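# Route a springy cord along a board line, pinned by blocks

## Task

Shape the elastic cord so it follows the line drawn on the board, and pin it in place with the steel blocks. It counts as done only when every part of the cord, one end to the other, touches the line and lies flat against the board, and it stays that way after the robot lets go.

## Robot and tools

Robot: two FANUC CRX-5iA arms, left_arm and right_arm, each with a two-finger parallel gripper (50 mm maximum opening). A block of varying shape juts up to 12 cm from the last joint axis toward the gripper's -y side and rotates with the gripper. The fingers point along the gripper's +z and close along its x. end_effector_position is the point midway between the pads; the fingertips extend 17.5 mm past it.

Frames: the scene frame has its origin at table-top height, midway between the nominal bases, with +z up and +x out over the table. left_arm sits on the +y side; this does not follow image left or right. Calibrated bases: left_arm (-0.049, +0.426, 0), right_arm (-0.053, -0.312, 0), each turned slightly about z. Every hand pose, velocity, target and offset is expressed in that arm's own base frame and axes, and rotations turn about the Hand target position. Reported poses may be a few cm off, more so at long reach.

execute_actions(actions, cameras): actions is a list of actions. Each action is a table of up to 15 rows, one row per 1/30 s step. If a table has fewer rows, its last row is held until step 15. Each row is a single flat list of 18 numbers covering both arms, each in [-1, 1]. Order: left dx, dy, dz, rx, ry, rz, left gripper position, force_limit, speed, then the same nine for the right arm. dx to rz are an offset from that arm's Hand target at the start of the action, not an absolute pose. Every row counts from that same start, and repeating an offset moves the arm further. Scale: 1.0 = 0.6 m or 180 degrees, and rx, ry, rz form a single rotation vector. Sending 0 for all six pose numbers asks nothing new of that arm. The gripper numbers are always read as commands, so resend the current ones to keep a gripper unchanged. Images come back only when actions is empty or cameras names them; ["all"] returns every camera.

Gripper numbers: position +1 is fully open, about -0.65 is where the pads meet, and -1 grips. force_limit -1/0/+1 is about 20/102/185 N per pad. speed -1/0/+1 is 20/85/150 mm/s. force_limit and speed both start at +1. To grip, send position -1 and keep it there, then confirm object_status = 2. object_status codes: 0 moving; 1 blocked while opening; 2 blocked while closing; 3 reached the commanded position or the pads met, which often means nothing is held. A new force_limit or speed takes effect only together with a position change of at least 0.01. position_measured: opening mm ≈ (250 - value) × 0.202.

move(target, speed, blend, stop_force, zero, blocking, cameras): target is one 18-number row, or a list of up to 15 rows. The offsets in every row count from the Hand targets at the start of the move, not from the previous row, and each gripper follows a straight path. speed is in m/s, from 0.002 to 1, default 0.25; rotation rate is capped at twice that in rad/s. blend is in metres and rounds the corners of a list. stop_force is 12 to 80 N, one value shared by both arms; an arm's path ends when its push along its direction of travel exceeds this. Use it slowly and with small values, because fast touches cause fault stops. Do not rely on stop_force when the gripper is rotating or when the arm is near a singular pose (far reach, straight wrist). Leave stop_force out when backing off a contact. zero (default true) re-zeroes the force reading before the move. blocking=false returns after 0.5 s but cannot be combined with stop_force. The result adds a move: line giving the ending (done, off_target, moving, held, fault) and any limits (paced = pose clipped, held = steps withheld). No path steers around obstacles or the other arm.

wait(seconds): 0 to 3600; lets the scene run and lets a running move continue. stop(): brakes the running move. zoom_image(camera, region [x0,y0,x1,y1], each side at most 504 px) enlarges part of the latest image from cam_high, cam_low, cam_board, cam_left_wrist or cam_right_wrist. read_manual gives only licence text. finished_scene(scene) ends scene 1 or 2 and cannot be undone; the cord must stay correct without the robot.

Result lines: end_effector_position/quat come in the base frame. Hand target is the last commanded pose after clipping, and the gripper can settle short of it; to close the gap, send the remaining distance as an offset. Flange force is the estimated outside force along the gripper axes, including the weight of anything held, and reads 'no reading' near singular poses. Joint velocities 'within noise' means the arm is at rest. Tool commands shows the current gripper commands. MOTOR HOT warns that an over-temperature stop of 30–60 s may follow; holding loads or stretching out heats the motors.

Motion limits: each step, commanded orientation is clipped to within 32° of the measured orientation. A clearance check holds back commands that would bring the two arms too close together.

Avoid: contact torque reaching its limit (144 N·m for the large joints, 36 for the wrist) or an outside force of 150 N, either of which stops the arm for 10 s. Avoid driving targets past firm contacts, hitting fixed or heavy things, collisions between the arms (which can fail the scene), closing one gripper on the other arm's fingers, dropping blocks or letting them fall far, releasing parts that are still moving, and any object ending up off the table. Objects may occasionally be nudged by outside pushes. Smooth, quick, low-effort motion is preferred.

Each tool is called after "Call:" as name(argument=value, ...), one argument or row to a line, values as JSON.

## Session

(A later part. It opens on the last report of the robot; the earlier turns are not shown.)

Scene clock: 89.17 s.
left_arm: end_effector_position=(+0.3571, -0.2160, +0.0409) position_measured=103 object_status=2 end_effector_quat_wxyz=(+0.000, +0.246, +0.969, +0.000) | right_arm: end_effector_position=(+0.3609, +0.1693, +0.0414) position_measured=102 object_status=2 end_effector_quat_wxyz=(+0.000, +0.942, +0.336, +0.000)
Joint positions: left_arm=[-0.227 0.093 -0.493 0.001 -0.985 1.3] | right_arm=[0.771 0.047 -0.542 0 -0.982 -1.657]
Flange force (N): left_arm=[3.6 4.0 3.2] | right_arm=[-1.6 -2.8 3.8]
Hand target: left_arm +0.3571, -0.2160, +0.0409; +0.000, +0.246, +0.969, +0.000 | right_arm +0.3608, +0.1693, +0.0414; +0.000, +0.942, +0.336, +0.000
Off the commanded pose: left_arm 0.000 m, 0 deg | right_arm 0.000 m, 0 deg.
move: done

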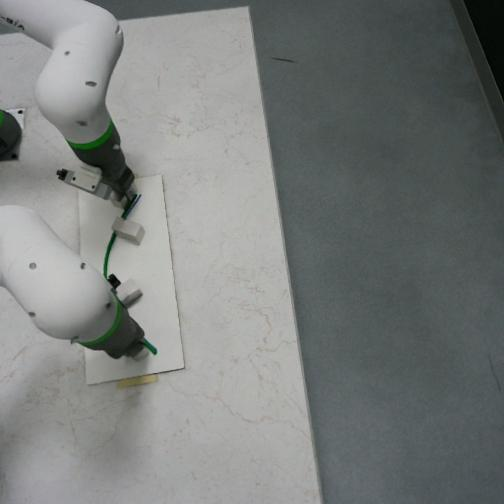

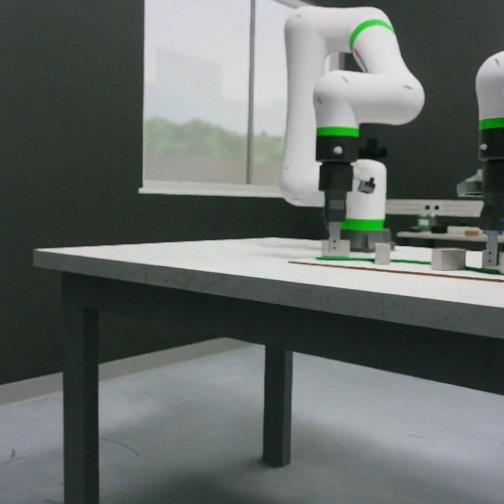

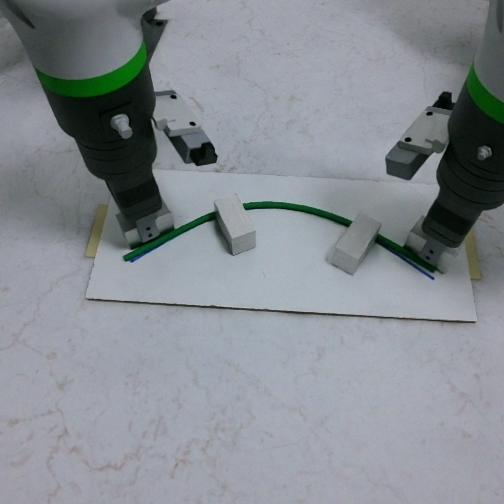

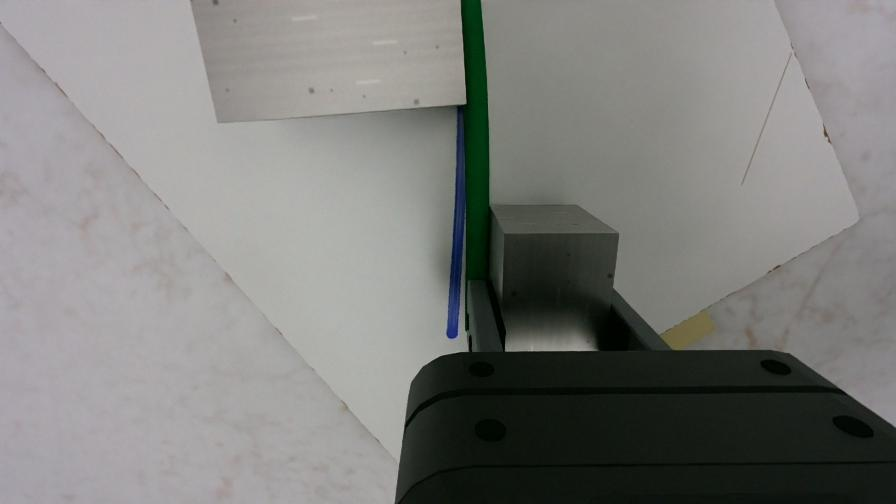

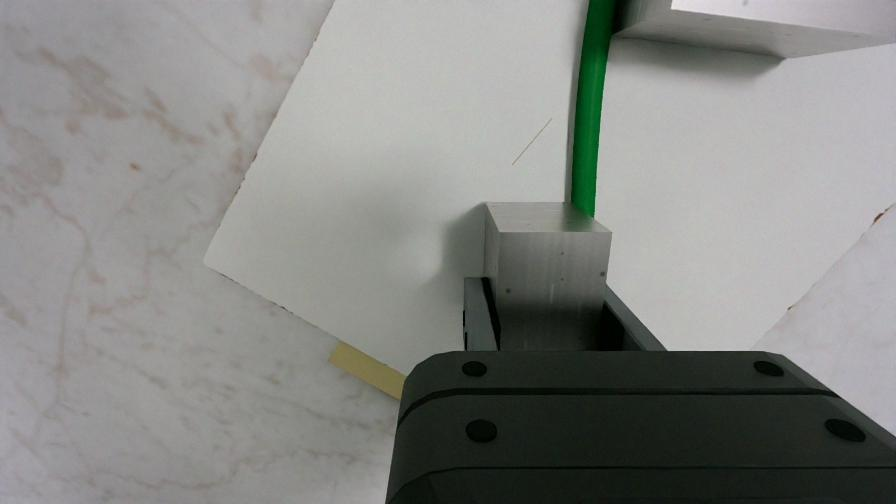

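Call:
move(
  target=[0.0125,-0.0058,0,0,0,-0.0167,-1,-0.9,-0.7,0.0075,0.005,0,0,0,0.012,-1,-0.9,-0.7],
  speed=0.03,
  cameras=["cam_board","cam_left_wrist","cam_right_wrist"],
)

Call:
zoom_image(
  camera="cam_board",
  region=[90, 160, 290, 300],
)

Call:
zoom_image(
  camera="cam_board",
  region=[270, 160, 470, 300],
)

Scene clock: 91.47 s.
left_arm: end_effector_position=(+0.3646, -0.2195, +0.0409) position_measured=103 object_status=2 end_effector_quat_wxyz=(+0.000, +0.272, +0.962, +0.000) | right_arm: end_effector_position=(+0.3653, +0.1723, +0.0414) position_measured=102 object_status=2 end_effector_quat_wxyz=(+0.000, +0.935, +0.354, +0.000)
Joint positions: left_arm=[-0.231 0.113 -0.47 0.001 -0.987 1.251] | right_arm=[0.768 0.06 -0.528 0 -0.983 -1.617]
Flange force (N): left_arm=[5.1 2.6 2.7] | right_arm=[-1.0 -3.0 4.1]
Hand target: left_arm +0.3646, -0.2195, +0.0409; +0.000, +0.272, +0.962, +0.000 | right_arm +0.3653, +0.1723, +0.0414; +0.000, +0.935, +0.354, +0.000
Off the commanded pose: left_arm 0.000 m, 0 deg | right_arm 0.000 m, 0 deg.
move: done

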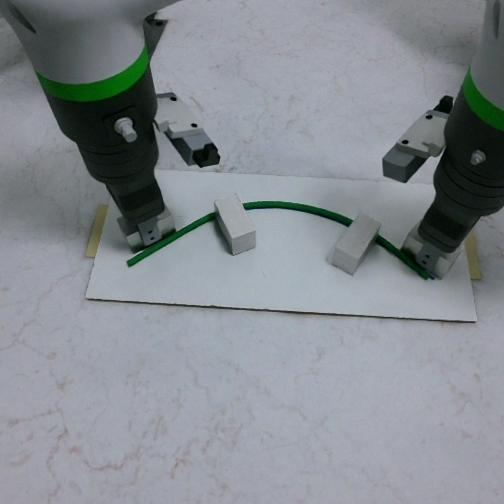

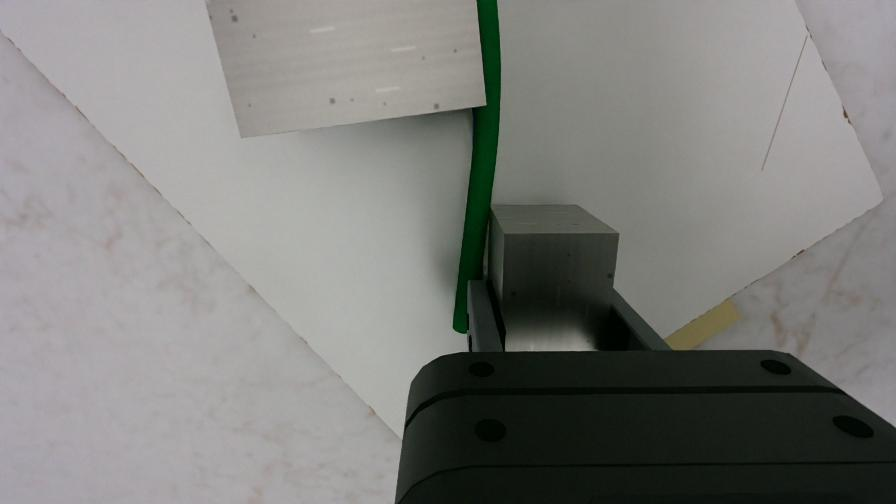

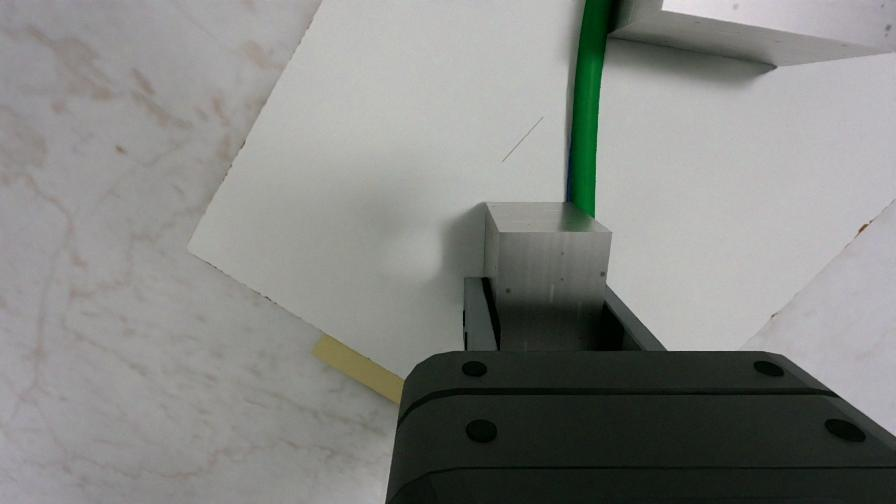

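Scaled by 2.520.

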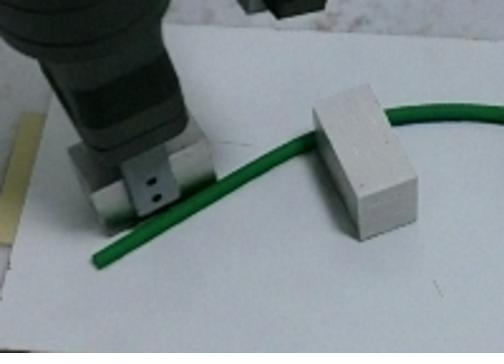

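Scaled by 2.520.

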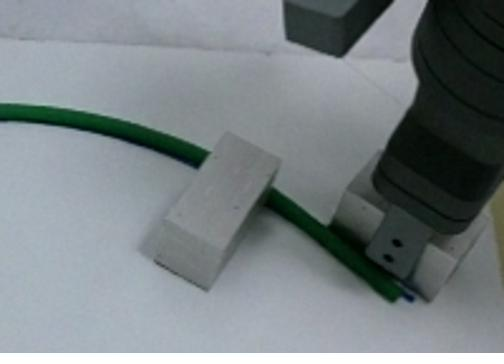

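Call:
move(
  target=[
    [0,0,-0.0048,0,0,0,-1,-0.9,-0.7,0,0,-0.0048,0,0,0,-1,-0.9,-0.7],
    [0,0,-0.0048,0,0,0,0.6,-0.9,-1,0,0,-0.0048,0,0,0,0.6,-0.9,-1],
  ],
  speed=0.02,
  cameras=["cam_left_wrist","cam_right_wrist"],
)

Call:
move(
  target=[
    [0,0,0.16,0,0,0,0.6,-0.9,-1,0,0,0.16,0,0,0,0.6,-0.9,-1],
    [-0.15,0.2,0.25,0,0,0,0.6,-0.9,-1,-0.15,-0.2,0.25,0,0,0,0.6,-0.9,-1],
  ],
  cameras=["all"],
)

Call:
zoom_image(
  camera="cam_board",
  region=[90, 160, 290, 300],
)

Call:
zoom_image(
  camera="cam_board",
  region=[270, 160, 470, 300],
)

Scene clock: 94.20 s.
left_arm: end_effector_position=(+0.3646, -0.2195, +0.0381) position_measured=63 object_status=0 end_effector_quat_wxyz=(+0.000, +0.272, +0.962, +0.000) | right_arm: end_effector_position=(+0.3653, +0.1723, +0.0385) position_measured=63 object_status=3 end_effector_quat_wxyz=(+0.000, +0.935, +0.354, +0.000)
Joint positions: left_arm=[-0.231 0.118 -0.474 0.001 -0.98 1.251] | right_arm=[0.768 0.065 -0.531 0 -0.976 -1.617]
Flange force (N): left_arm=[4.3 3.1 -2.6] | right_arm=[-1.0 -3.4 -1.5]
Hand target: left_arm +0.3646, -0.2195, +0.0381; +0.000, +0.272, +0.962, +0.000 | right_arm +0.3653, +0.1723, +0.0385; +0.000, +0.935, +0.354, +0.000
Off the commanded pose: left_arm 0.000 m, 0 deg | right_arm 0.000 m, 0 deg.
move: done

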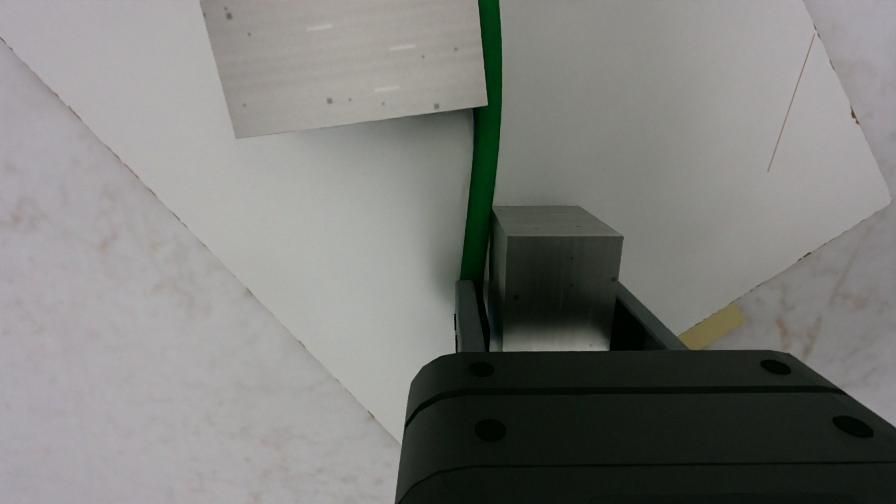

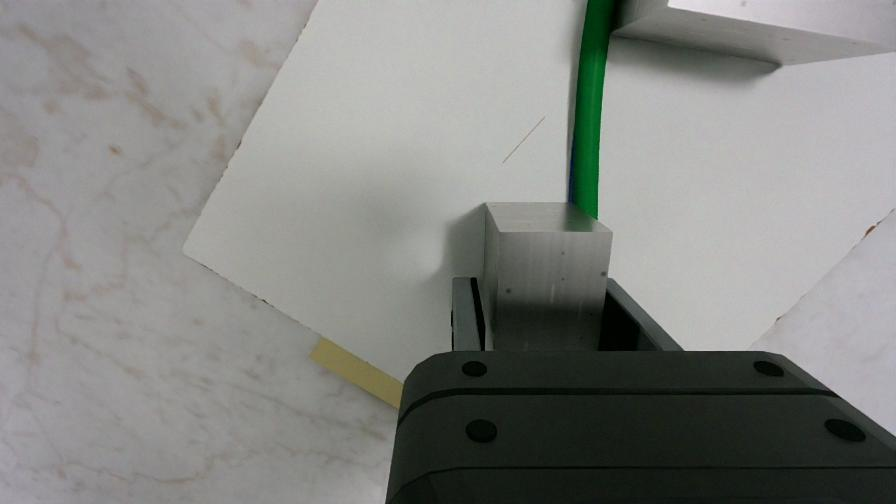

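Scene clock: 96.00 s.
left_arm: end_effector_position=(+0.2746, -0.0995, +0.1881) position_measured=63 object_status=3 end_effector_quat_wxyz=(+0.000, +0.272, +0.962, +0.000) | right_arm: end_effector_position=(+0.2753, +0.0523, +0.1885) position_measured=63 object_status=3 end_effector_quat_wxyz=(+0.000, +0.935, +0.354, +0.000)
Joint positions: left_arm=[0.114 -0.413 -0.548 0 -1.436 0.906] | right_arm=[0.67 -0.451 -0.57 0 -1.452 -1.518]
Flange force (N): left_arm=[5.6 3.9 -1.1] | right_arm=[-0.3 -3.6 -0.8]
Hand target: left_arm +0.2746, -0.0995, +0.1881; +0.000, +0.272, +0.962, +0.000 | right_arm +0.2753, +0.0523, +0.1885; +0.000, +0.935, +0.354, +0.000
Off the commanded pose: left_arm 0.000 m, 0 deg | right_arm 0.000 m, 0 deg.
move: done

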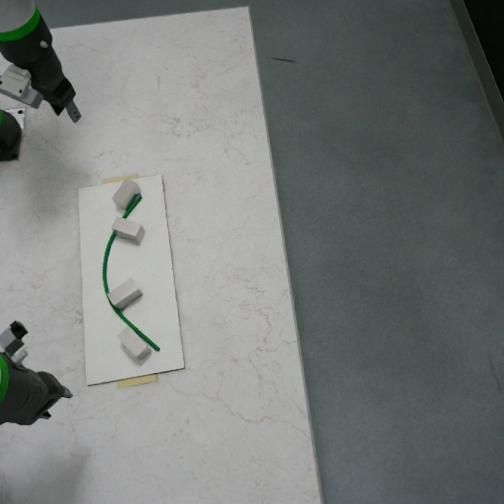

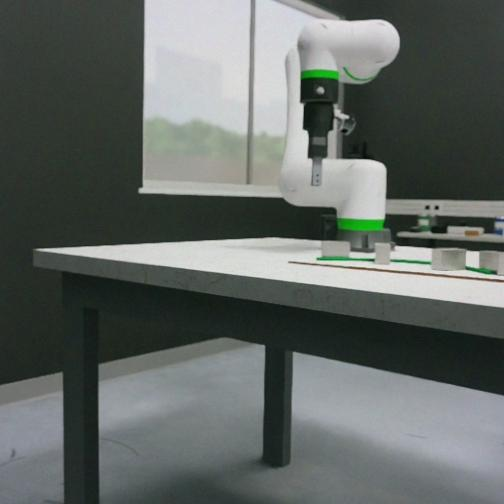

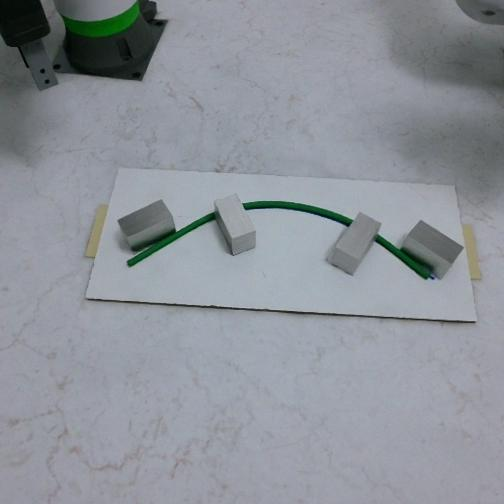

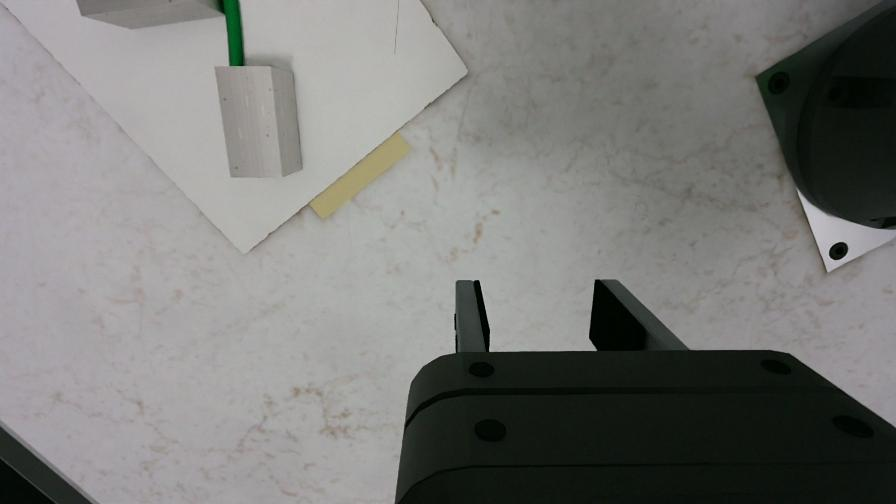

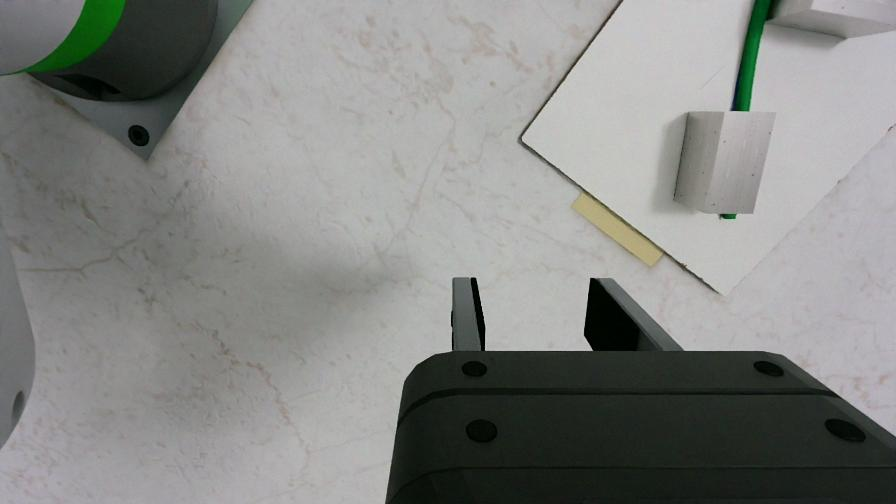

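Scaled by 2.520.

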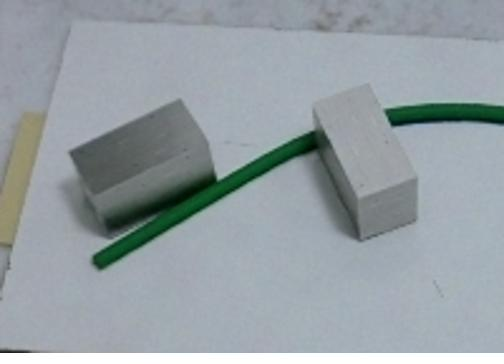

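Scaled by 2.520.

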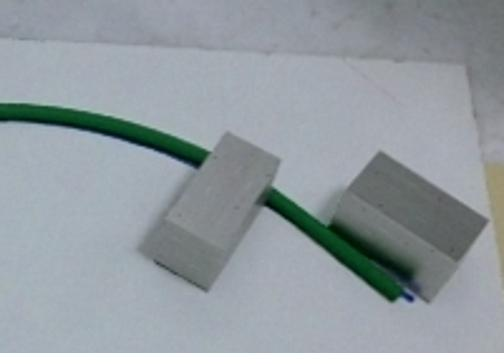

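Call:
move(
  target=[
    [0,0,0,0,0,0,0.6,-0.9,-1,0.2388,0.1623,0,0,0,0,-1,-1,-0.5],
    [0,0,0,0,0,0,0.6,-0.9,-1,0.2388,0.1623,-0.2142,0,0,0,-1,-1,-0.5],
  ],
  cameras=["cam_board","cam_right_wrist","cam_high"],
)

Call:
zoom_image(
  camera="cam_board",
  region=[90, 160, 290, 300],
)

Scene clock: 100.03 s.
left_arm: end_effector_position=(+0.2746, -0.0995, +0.1881) position_measured=63 object_status=3 end_effector_quat_wxyz=(+0.000, +0.272, +0.962, +0.000) | right_arm: end_effector_position=(+0.4186, +0.1497, +0.0600) position_measured=250 object_status=3 end_effector_quat_wxyz=(+0.000, +0.935, +0.354, +0.000)
Joint positions: left_arm=[0.114 -0.413 -0.548 0 -1.436 0.906] | right_arm=[0.64 0.132 -0.397 0 -1.042 -1.488]
Flange force (N): left_arm=[7.6 3.7 -0.8] | right_arm=[-2.1 -3.8 -1.9]
Hand target: left_arm +0.2746, -0.0995, +0.1881; +0.000, +0.272, +0.962, +0.000 | right_arm +0.4186, +0.1497, +0.0600; +0.000, +0.935, +0.354, +0.000
Off the commanded pose: left_arm 0.000 m, 0 deg | right_arm 0.000 m, 0 deg.
move: done
Images, in order (width x height): cam_high 504x504, cam_board 504x504, cam_right_wrist 896x504.

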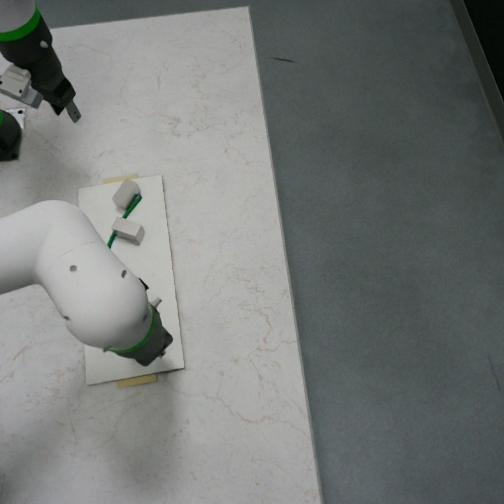

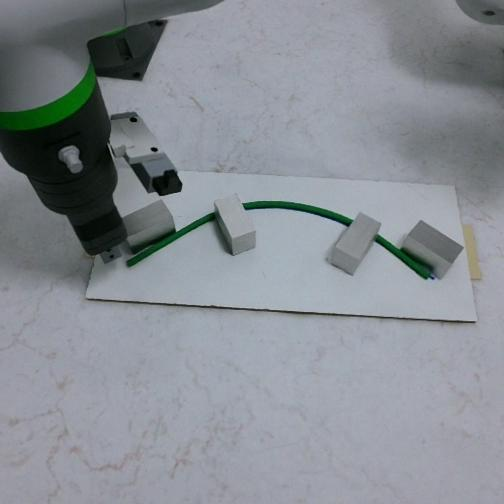

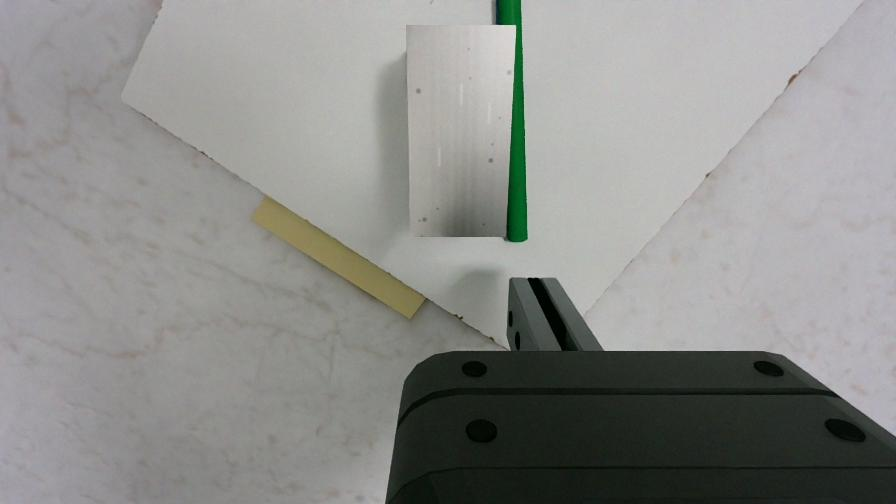

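Scaled by 2.520.

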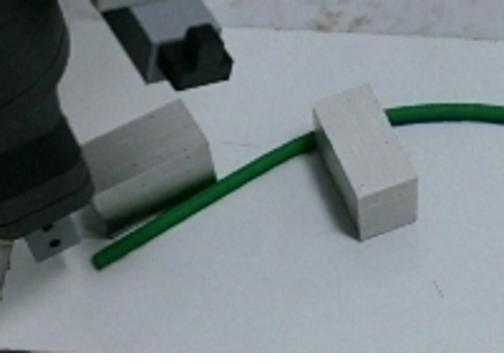

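Call:
move(
  target=[
    [0,0,0,0,0,0,0.6,-0.9,-1,0.0033,-0.0037,0,0,0,0,-1,-1,-0.5],
    [0,0,0,0,0,0,0.6,-0.9,-1,0.0033,-0.0037,-0.0575,0,0,0,-1,-1,-0.5],
    [0,0,0,0,0,0,0.6,-0.9,-1,-0.0051,0.0057,-0.0575,0,0,0,-1,-1,-0.5],
    [0,0,0,0,0,0,0.6,-0.9,-1,0.0033,-0.0037,-0.0575,0,0,0,-1,-1,-0.5],
    [0,0,0,0,0,0,0.6,-0.9,-1,0.0033,-0.0037,0,0,0,0,-1,-1,-0.5],
  ],
  speed=0.05,
  cameras=["cam_board","cam_right_wrist"],
)

Call:
zoom_image(
  camera="cam_board",
  region=[90, 160, 290, 300],
)

Call:
zoom_image(
  camera="cam_board",
  region=[270, 160, 470, 300],
)

Scene clock: 103.97 s.
left_arm: end_effector_position=(+0.2746, -0.0995, +0.1881) position_measured=63 object_status=3 end_effector_quat_wxyz=(+0.000, +0.272, +0.962, +0.000) | right_arm: end_effector_position=(+0.4206, +0.1475, +0.0600) position_measured=250 object_status=3 end_effector_quat_wxyz=(+0.000, +0.935, +0.354, +0.000)
Joint positions: left_arm=[0.114 -0.413 -0.548 0 -1.436 0.906] | right_arm=[0.633 0.135 -0.394 0 -1.042 -1.481]
Flange force (N): left_arm=[7.1 4.5 -1.2] | right_arm=[-0.5 -3.0 -0.9]
Hand target: left_arm +0.2746, -0.0995, +0.1881; +0.000, +0.272, +0.962, +0.000 | right_arm +0.4206, +0.1475, +0.0600; +0.000, +0.935, +0.354, +0.000
Off the commanded pose: left_arm 0.000 m, 0 deg | right_arm 0.000 m, 0 deg.
move: done

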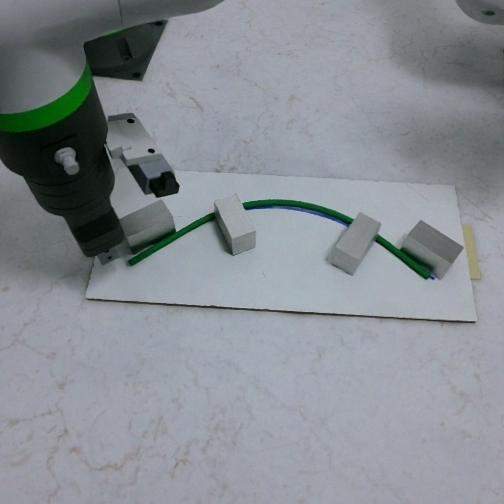

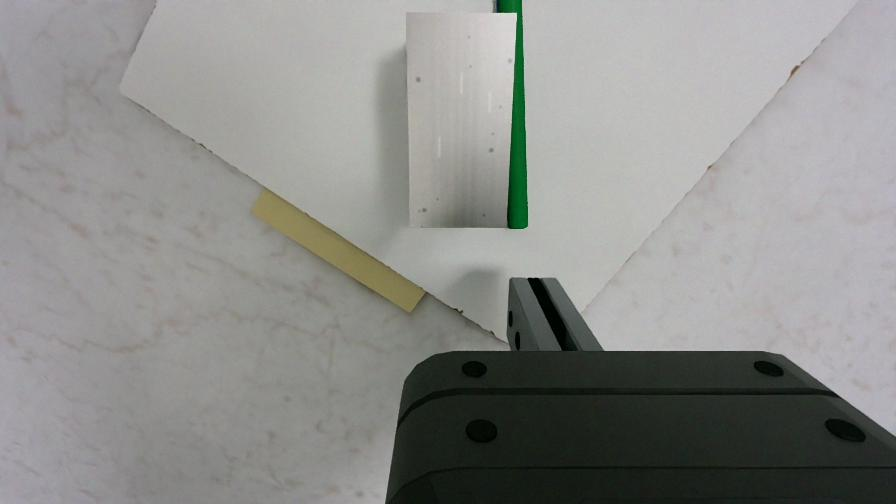

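Scaled by 2.520.

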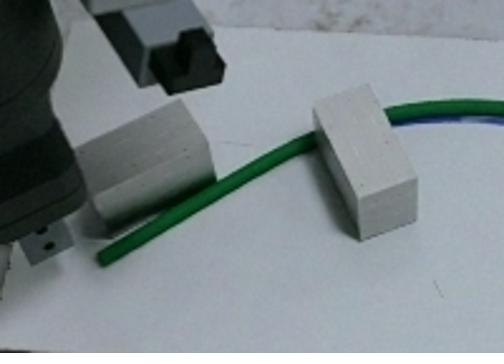

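Scaled by 2.520.

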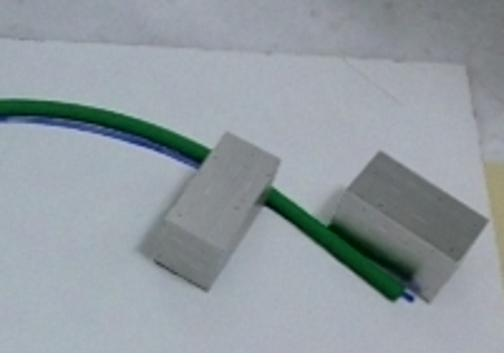

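Call:
move(
  target=[
    [0.15,-0.2,0,0,0,0,0.6,-0.9,-0.5,-0.1,-0.15,0.1,0,0,0,-1,-1,-0.5],
    [0.15,-0.2,-0.25,0,0,0,0.6,-0.9,-0.5,-0.1,-0.15,0.1,0,0,0,-1,-1,-0.5],
    [0.15,-0.2,-0.25,0,0,0,-1,-0.9,-0.5,-0.1,-0.15,0.1,0,0,0,-1,-1,-0.5],
    [0.15,-0.2,-0.247,0,0,0,-1,-0.9,-0.5,-0.1,-0.15,0.1,0,0,0,-1,-1,-0.5],
    [0.1464,-0.1978,-0.247,0,0,0,-1,-0.9,-0.5,-0.1,-0.15,0.1,0,0,0,-1,-1,-0.5],
  ],
  speed=[0.25,0.15,0.1,0.05,0.03],
  cameras=["cam_board","cam_left_wrist"],
)

Call:
zoom_image(
  camera="cam_board",
  region=[90, 160, 290, 300],
)

Call:
zoom_image(
  camera="cam_board",
  region=[270, 160, 470, 300],
)

Scene clock: 108.80 s.
left_arm: end_effector_position=(+0.3624, -0.2182, +0.0399) position_measured=103 object_status=2 end_effector_quat_wxyz=(+0.000, +0.272, +0.962, +0.000) | right_arm: end_effector_position=(+0.3606, +0.0575, +0.1200) position_measured=250 object_status=3 end_effector_quat_wxyz=(+0.000, +0.935, +0.354, +0.000)
Joint positions: left_arm=[-0.229 0.109 -0.478 0.001 -0.984 1.249] | right_arm=[0.522 -0.145 -0.517 0 -1.199 -1.37]
Flange force (N): left_arm=[4.1 4.4 3.3] | right_arm=[0.2 -2.5 -0.5]
Hand target: left_arm +0.3624, -0.2182, +0.0399; +0.000, +0.272, +0.962, +0.000 | right_arm +0.3606, +0.0575, +0.1200; +0.000, +0.935, +0.354, +0.000
Off the commanded pose: left_arm 0.000 m, 0 deg | right_arm 0.000 m, 0 deg.
move: done

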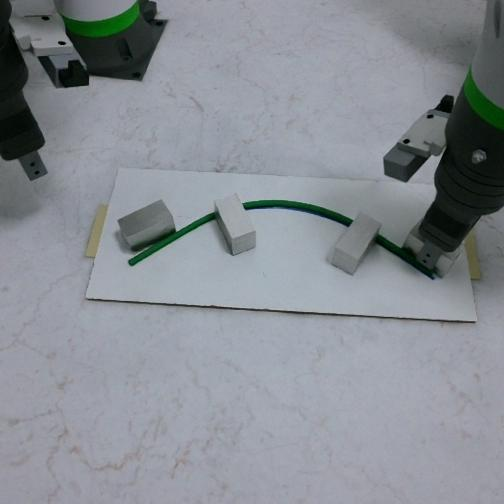

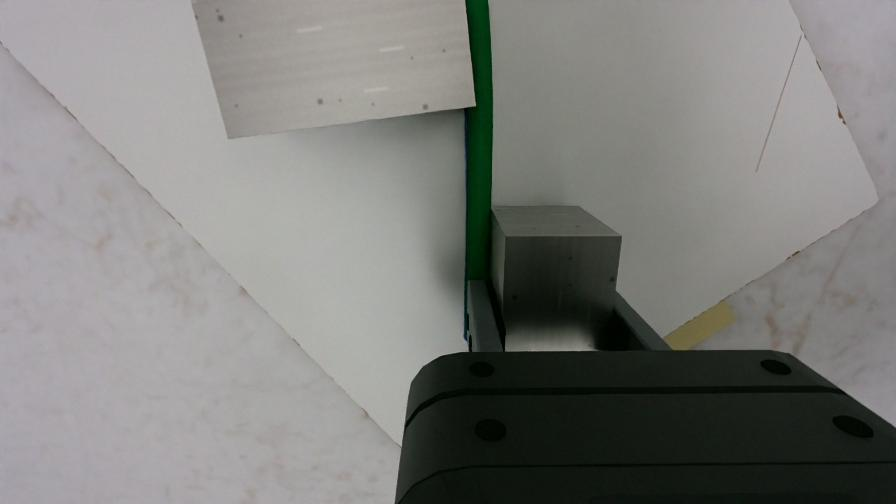

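Scaled by 2.520.

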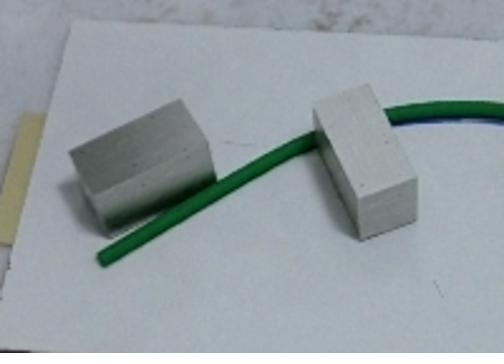

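Scaled by 2.520.

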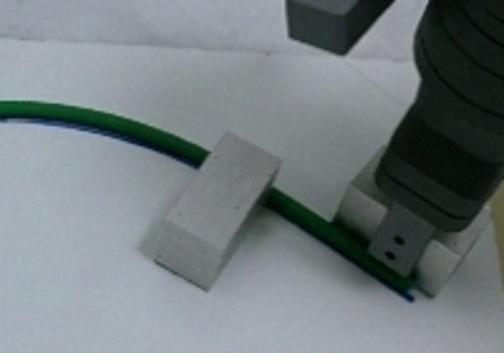

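Call:
move(
  target=[
    [0,0,-0.003,0,0,0,-1,-0.9,-0.5,0,0,0,0,0,0,-1,-1,-0.5],
    [0,0,-0.003,0,0,0,0.8,-0.9,-0.5,0,0,0,0,0,0,-1,-1,-0.5],
    [0,0,0.14,0,0,0,0.8,-0.9,-0.5,0,0,0,0,0,0,-1,-1,-0.5],
    [0.0143,-0.1597,0.14,0,0,-0.4567,0.8,-0.9,-0.5,0,0,0,0,0,0,-1,-1,-0.5],
    [0.0143,-0.1597,-0.003,0,0,-0.4567,0.8,-0.9,-0.5,0,0,0,0,0,0,-1,-1,-0.5],
  ],
  speed=[0.03,0.2,0.2,0.25,0.12],
  cameras=["cam_left_wrist","cam_board"],
)

Scene clock: 115.80 s.
left_arm: end_effector_position=(+0.3710, -0.3140, +0.0381) position_measured=32 object_status=3 end_effector_quat_wxyz=(+0.000, +0.837, +0.547, +0.000) | right_arm: end_effector_position=(+0.3606, +0.0575, +0.1200) position_measured=250 object_status=3 end_effector_quat_wxyz=(+0.000, +0.935, +0.354, +0.000)
Joint positions: left_arm=[-0.431 0.258 -0.304 0 -1.01 0.017] | right_arm=[0.522 -0.145 -0.517 0 -1.199 -1.37]
Flange force (N): left_arm=[4.1 -1.3 -2.1] | right_arm=[0.8 -2.7 -1.6]
Hand target: left_arm +0.3710, -0.3140, +0.0381; +0.000, +0.837, +0.547, +0.000 | right_arm +0.3606, +0.0575, +0.1200; +0.000, +0.935, +0.354, +0.000
Off the commanded pose: left_arm 0.000 m, 0 deg | right_arm 0.000 m, 0 deg.
move: done
Images, in order (width x height): cam_board 504x504, cam_left_wrist 896x504.

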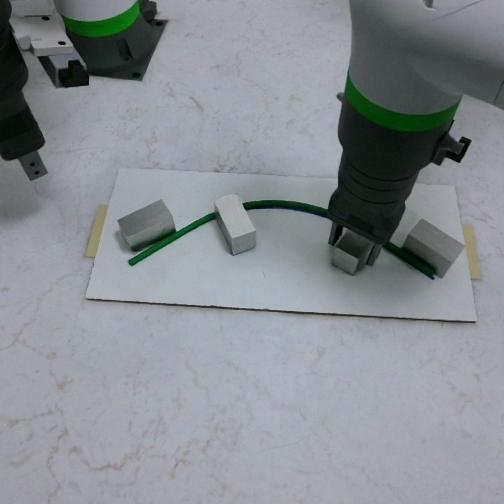

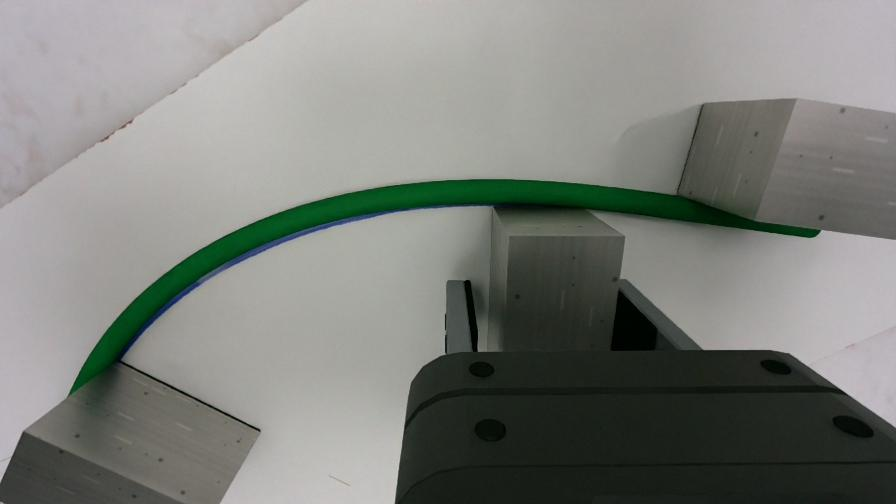

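Call:
move(
  target=[
    [0,0,0,0,0,0,-1,-0.9,-0.5,0,0,0,0,0,0,-1,-1,-0.5],
    [0.0035,-0.0016,0.0008,0,0,0,-1,-0.9,-0.5,0,0,0,0,0,0,-1,-1,-0.5],
  ],
  speed=0.02,
  cameras=["cam_left_wrist","cam_board"],
)

Call:
zoom_image(
  camera="cam_left_wrist",
  region=[60, 100, 500, 420],
)

Scene clock: 117.27 s.
left_arm: end_effector_position=(+0.3731, -0.3149, +0.0385) position_measured=103 object_status=2 end_effector_quat_wxyz=(+0.000, +0.837, +0.547, +0.000) | right_arm: end_effector_position=(+0.3606, +0.0575, +0.1200) position_measured=250 object_status=3 end_effector_quat_wxyz=(+0.000, +0.935, +0.354, +0.000)
Joint positions: left_arm=[-0.431 0.262 -0.297 0 -1.012 0.017] | right_arm=[0.522 -0.145 -0.517 0 -1.199 -1.37]
Flange force (N): left_arm=[3.5 -1.5 3.6] | right_arm=[0.1 -2.5 -1.1]
Hand target: left_arm +0.3731, -0.3149, +0.0385; +0.000, +0.837, +0.547, +0.000 | right_arm +0.3606, +0.0575, +0.1200; +0.000, +0.935, +0.354, +0.000
Off the commanded pose: left_arm 0.000 m, 0 deg | right_arm 0.000 m, 0 deg.
move: done
Images, in order (width x height): cam_board 504x504, cam_left_wrist 896x504.

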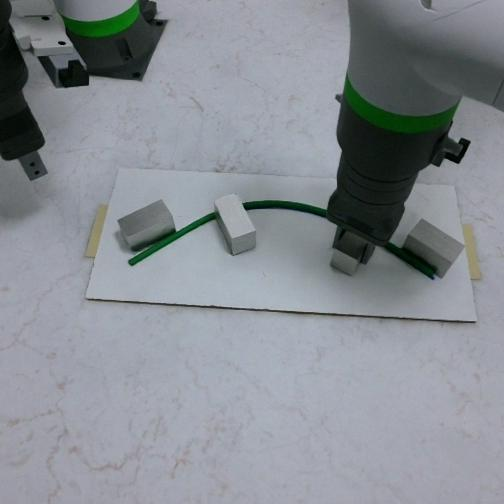

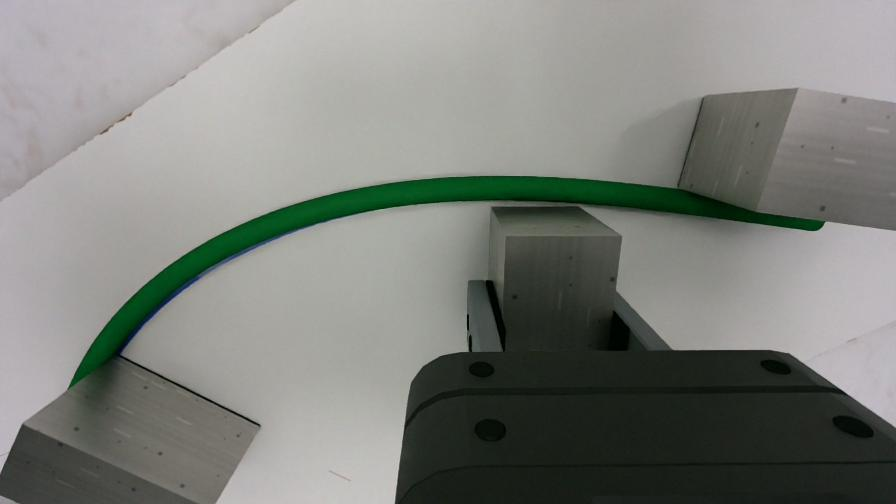

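Scaled by 1.145.

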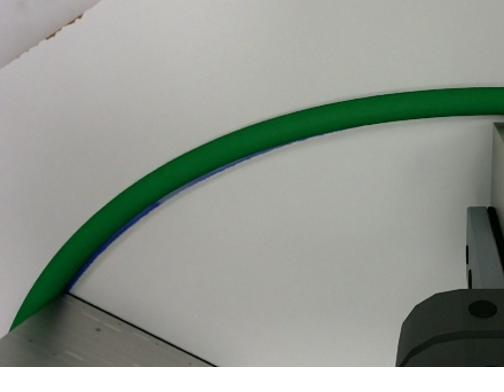

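Call:
move(
  target=[
    [0,0,-0.0008,0,0,0,0.8,-0.9,-0.5,0,0,0,0,0,0,-1,-1,-0.5],
    [0,0,0.14,0,0,0,0.8,-0.9,-0.5,0,0,0,0,0,0,-1,-1,-0.5],
    [-0.0178,0.1612,0.14,0,0,0.4567,0.8,-0.9,-0.5,0,0,0,0,0,0,-1,-1,-0.5],
    [-0.0178,0.1612,-0.0005,0,0,0.4567,0.8,-0.9,-0.5,0,0,0,0,0,0,-1,-1,-0.5],
    [-0.0178,0.1612,-0.0005,0,0,0.4567,-1,-0.9,-0.5,0,0,0,0,0,0,-1,-1,-0.5],
    [-0.0147,0.1593,0.001,0,0,0.4567,-1,-0.9,-0.5,0,0,0,0,0,0,-1,-1,-0.5],
  ],
  speed=[0.03,0.2,0.25,0.12,0.1,0.03],
  cameras=["cam_left_wrist","cam_board"],
)

Call:
zoom_image(
  camera="cam_board",
  region=[270, 160, 470, 300],
)

Scene clock: 124.70 s.
left_arm: end_effector_position=(+0.3643, -0.2194, +0.0391) position_measured=103 object_status=2 end_effector_quat_wxyz=(+0.000, +0.272, +0.962, +0.000) | right_arm: end_effector_position=(+0.3606, +0.0575, +0.1200) position_measured=250 object_status=3 end_effector_quat_wxyz=(+0.000, +0.935, +0.354, +0.000)
Joint positions: left_arm=[-0.231 0.115 -0.473 0.001 -0.982 1.251] | right_arm=[0.522 -0.145 -0.517 0 -1.199 -1.37]
Flange force (N): left_arm=[3.0 3.4 2.9] | right_arm=[1.1 -3.4 -0.9]
Hand target: left_arm +0.3643, -0.2194, +0.0391; +0.000, +0.272, +0.962, +0.000 | right_arm +0.3606, +0.0575, +0.1200; +0.000, +0.935, +0.354, +0.000
Off the commanded pose: left_arm 0.000 m, 0 deg | right_arm 0.000 m, 0 deg.
move: done
Images, in order (width x height): cam_board 504x504, cam_left_wrist 896x504.

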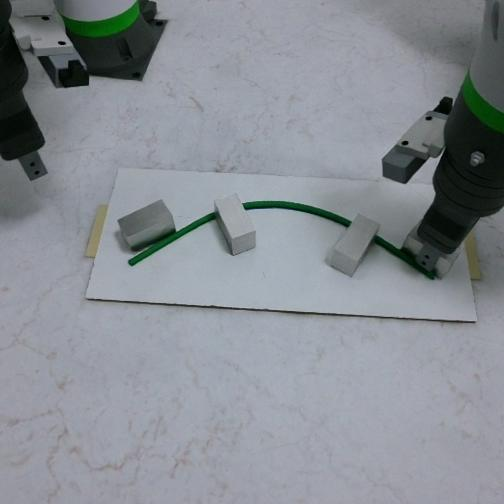

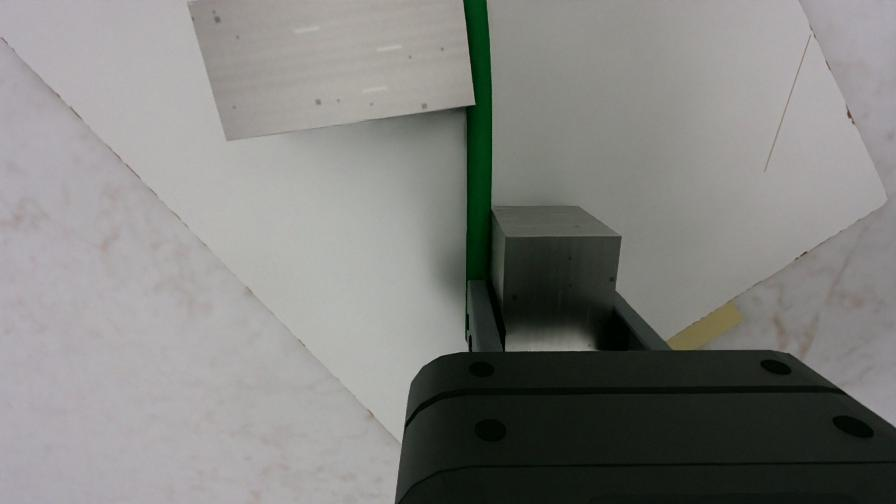

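Scaled by 2.520.

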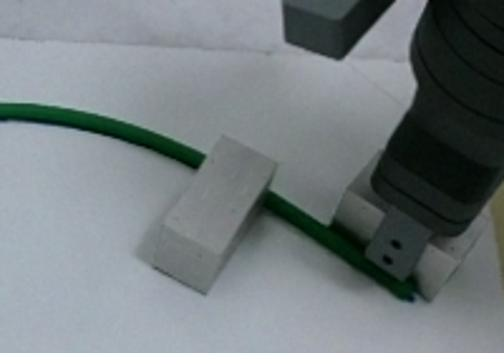

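Call:
move(
  target=[
    [0,0,-0.002,0,0,0,-1,-0.9,-0.5,0,0,0,0,0,0,-1,-1,-0.5],
    [0,0,-0.002,0,0,0,0.8,-0.9,-0.5,0,0,0,0,0,0,-1,-1,-0.5],
    [0,0,0.2,0,0,0,0.8,-0.9,-0.5,0,0,0,0,0,0,-1,-1,-0.5],
    [-0.1,0.07,0.4,0,0,-0.3,0.8,-0.9,-0.5,-0.15,-0.1,0.3,0,0,0.3,-1,-1,-0.5],
  ],
  cameras=["all"],
)

Call:
zoom_image(
  camera="cam_board",
  region=[90, 160, 290, 300],
)

Call:
zoom_image(
  camera="cam_board",
  region=[270, 160, 470, 300],
)

Call:
zoom_image(
  camera="cam_high",
  region=[80, 170, 190, 390],
)

Scene clock: 129.53 s.
left_arm: end_effector_position=(+0.3043, -0.1774, +0.2791) position_measured=32 object_status=3 end_effector_quat_wxyz=(+0.000, +0.679, +0.734, +0.000) | right_arm: end_effector_position=(+0.2706, -0.0025, +0.3000) position_measured=250 object_status=3 end_effector_quat_wxyz=(+0.000, +0.673, +0.740, +0.000)
Joint positions: left_arm=[-0.149 -0.252 -0.225 0 -1.598 0.228] | right_arm=[0.492 -0.476 -0.324 0 -1.722 -0.397]
Flange force (N): left_arm=[6.2 -1.3 0.1] | right_arm=[4.9 -1.3 -1.2]
Hand target: left_arm +0.3043, -0.1774, +0.2791; +0.000, +0.679, +0.734, +0.000 | right_arm +0.2706, -0.0025, +0.3000; +0.000, +0.673, +0.740, +0.000
Off the commanded pose: left_arm 0.000 m, 0 deg | right_arm 0.000 m, 0 deg.
move: done

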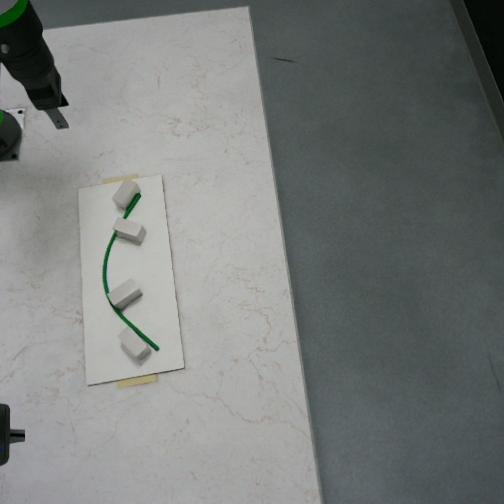

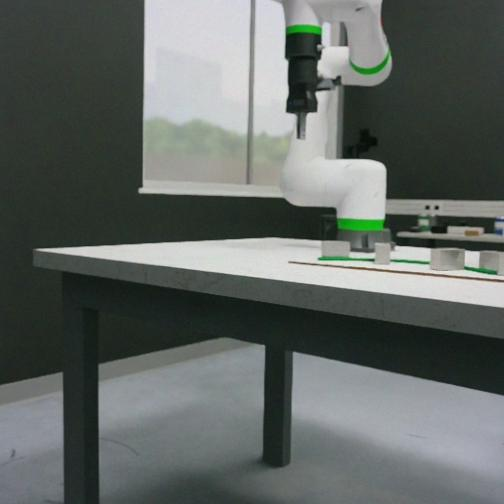

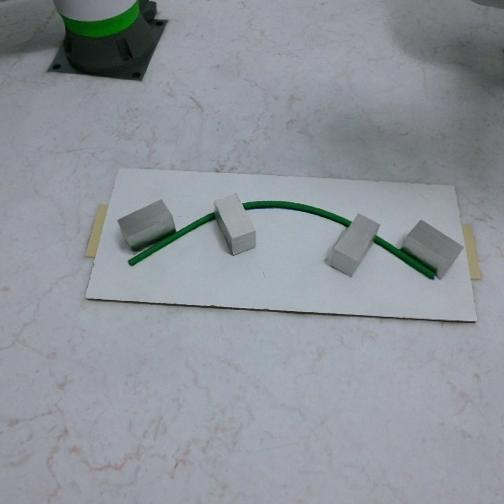

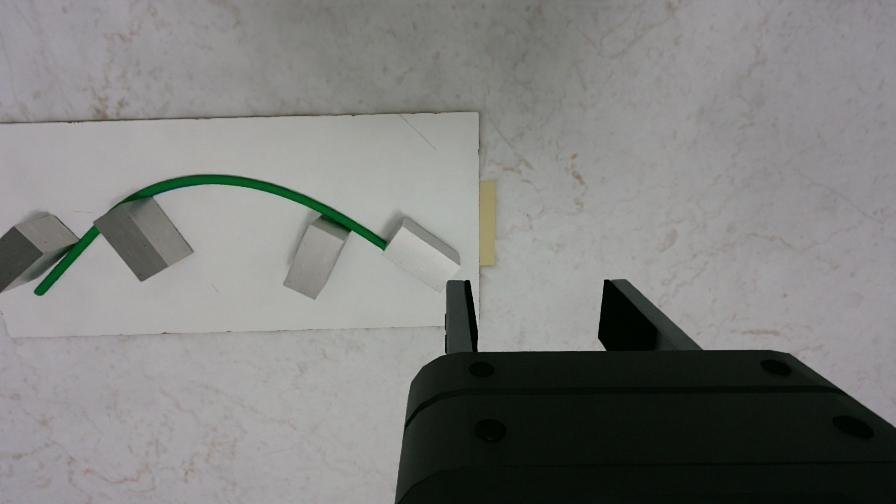

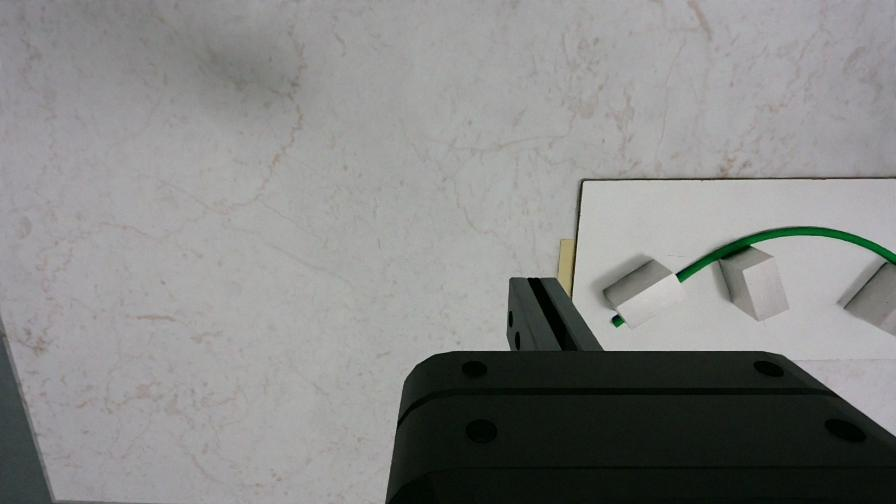

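Scaled by 2.520.

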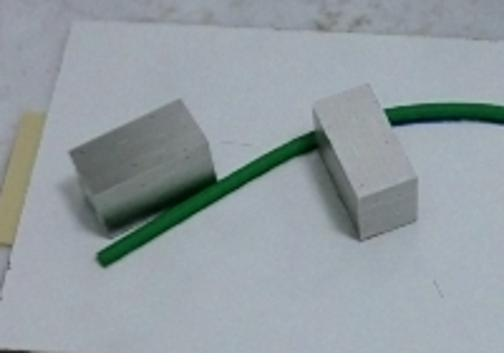

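Scaled by 2.520.

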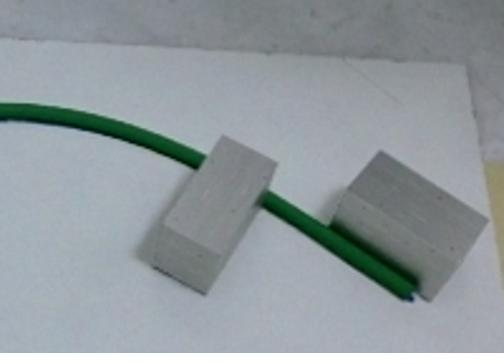

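Scaled by 2.291.

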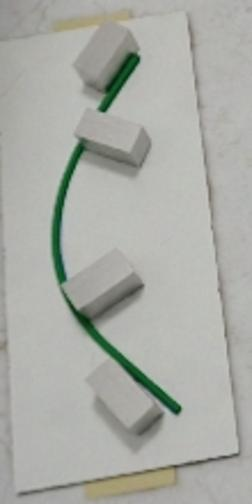

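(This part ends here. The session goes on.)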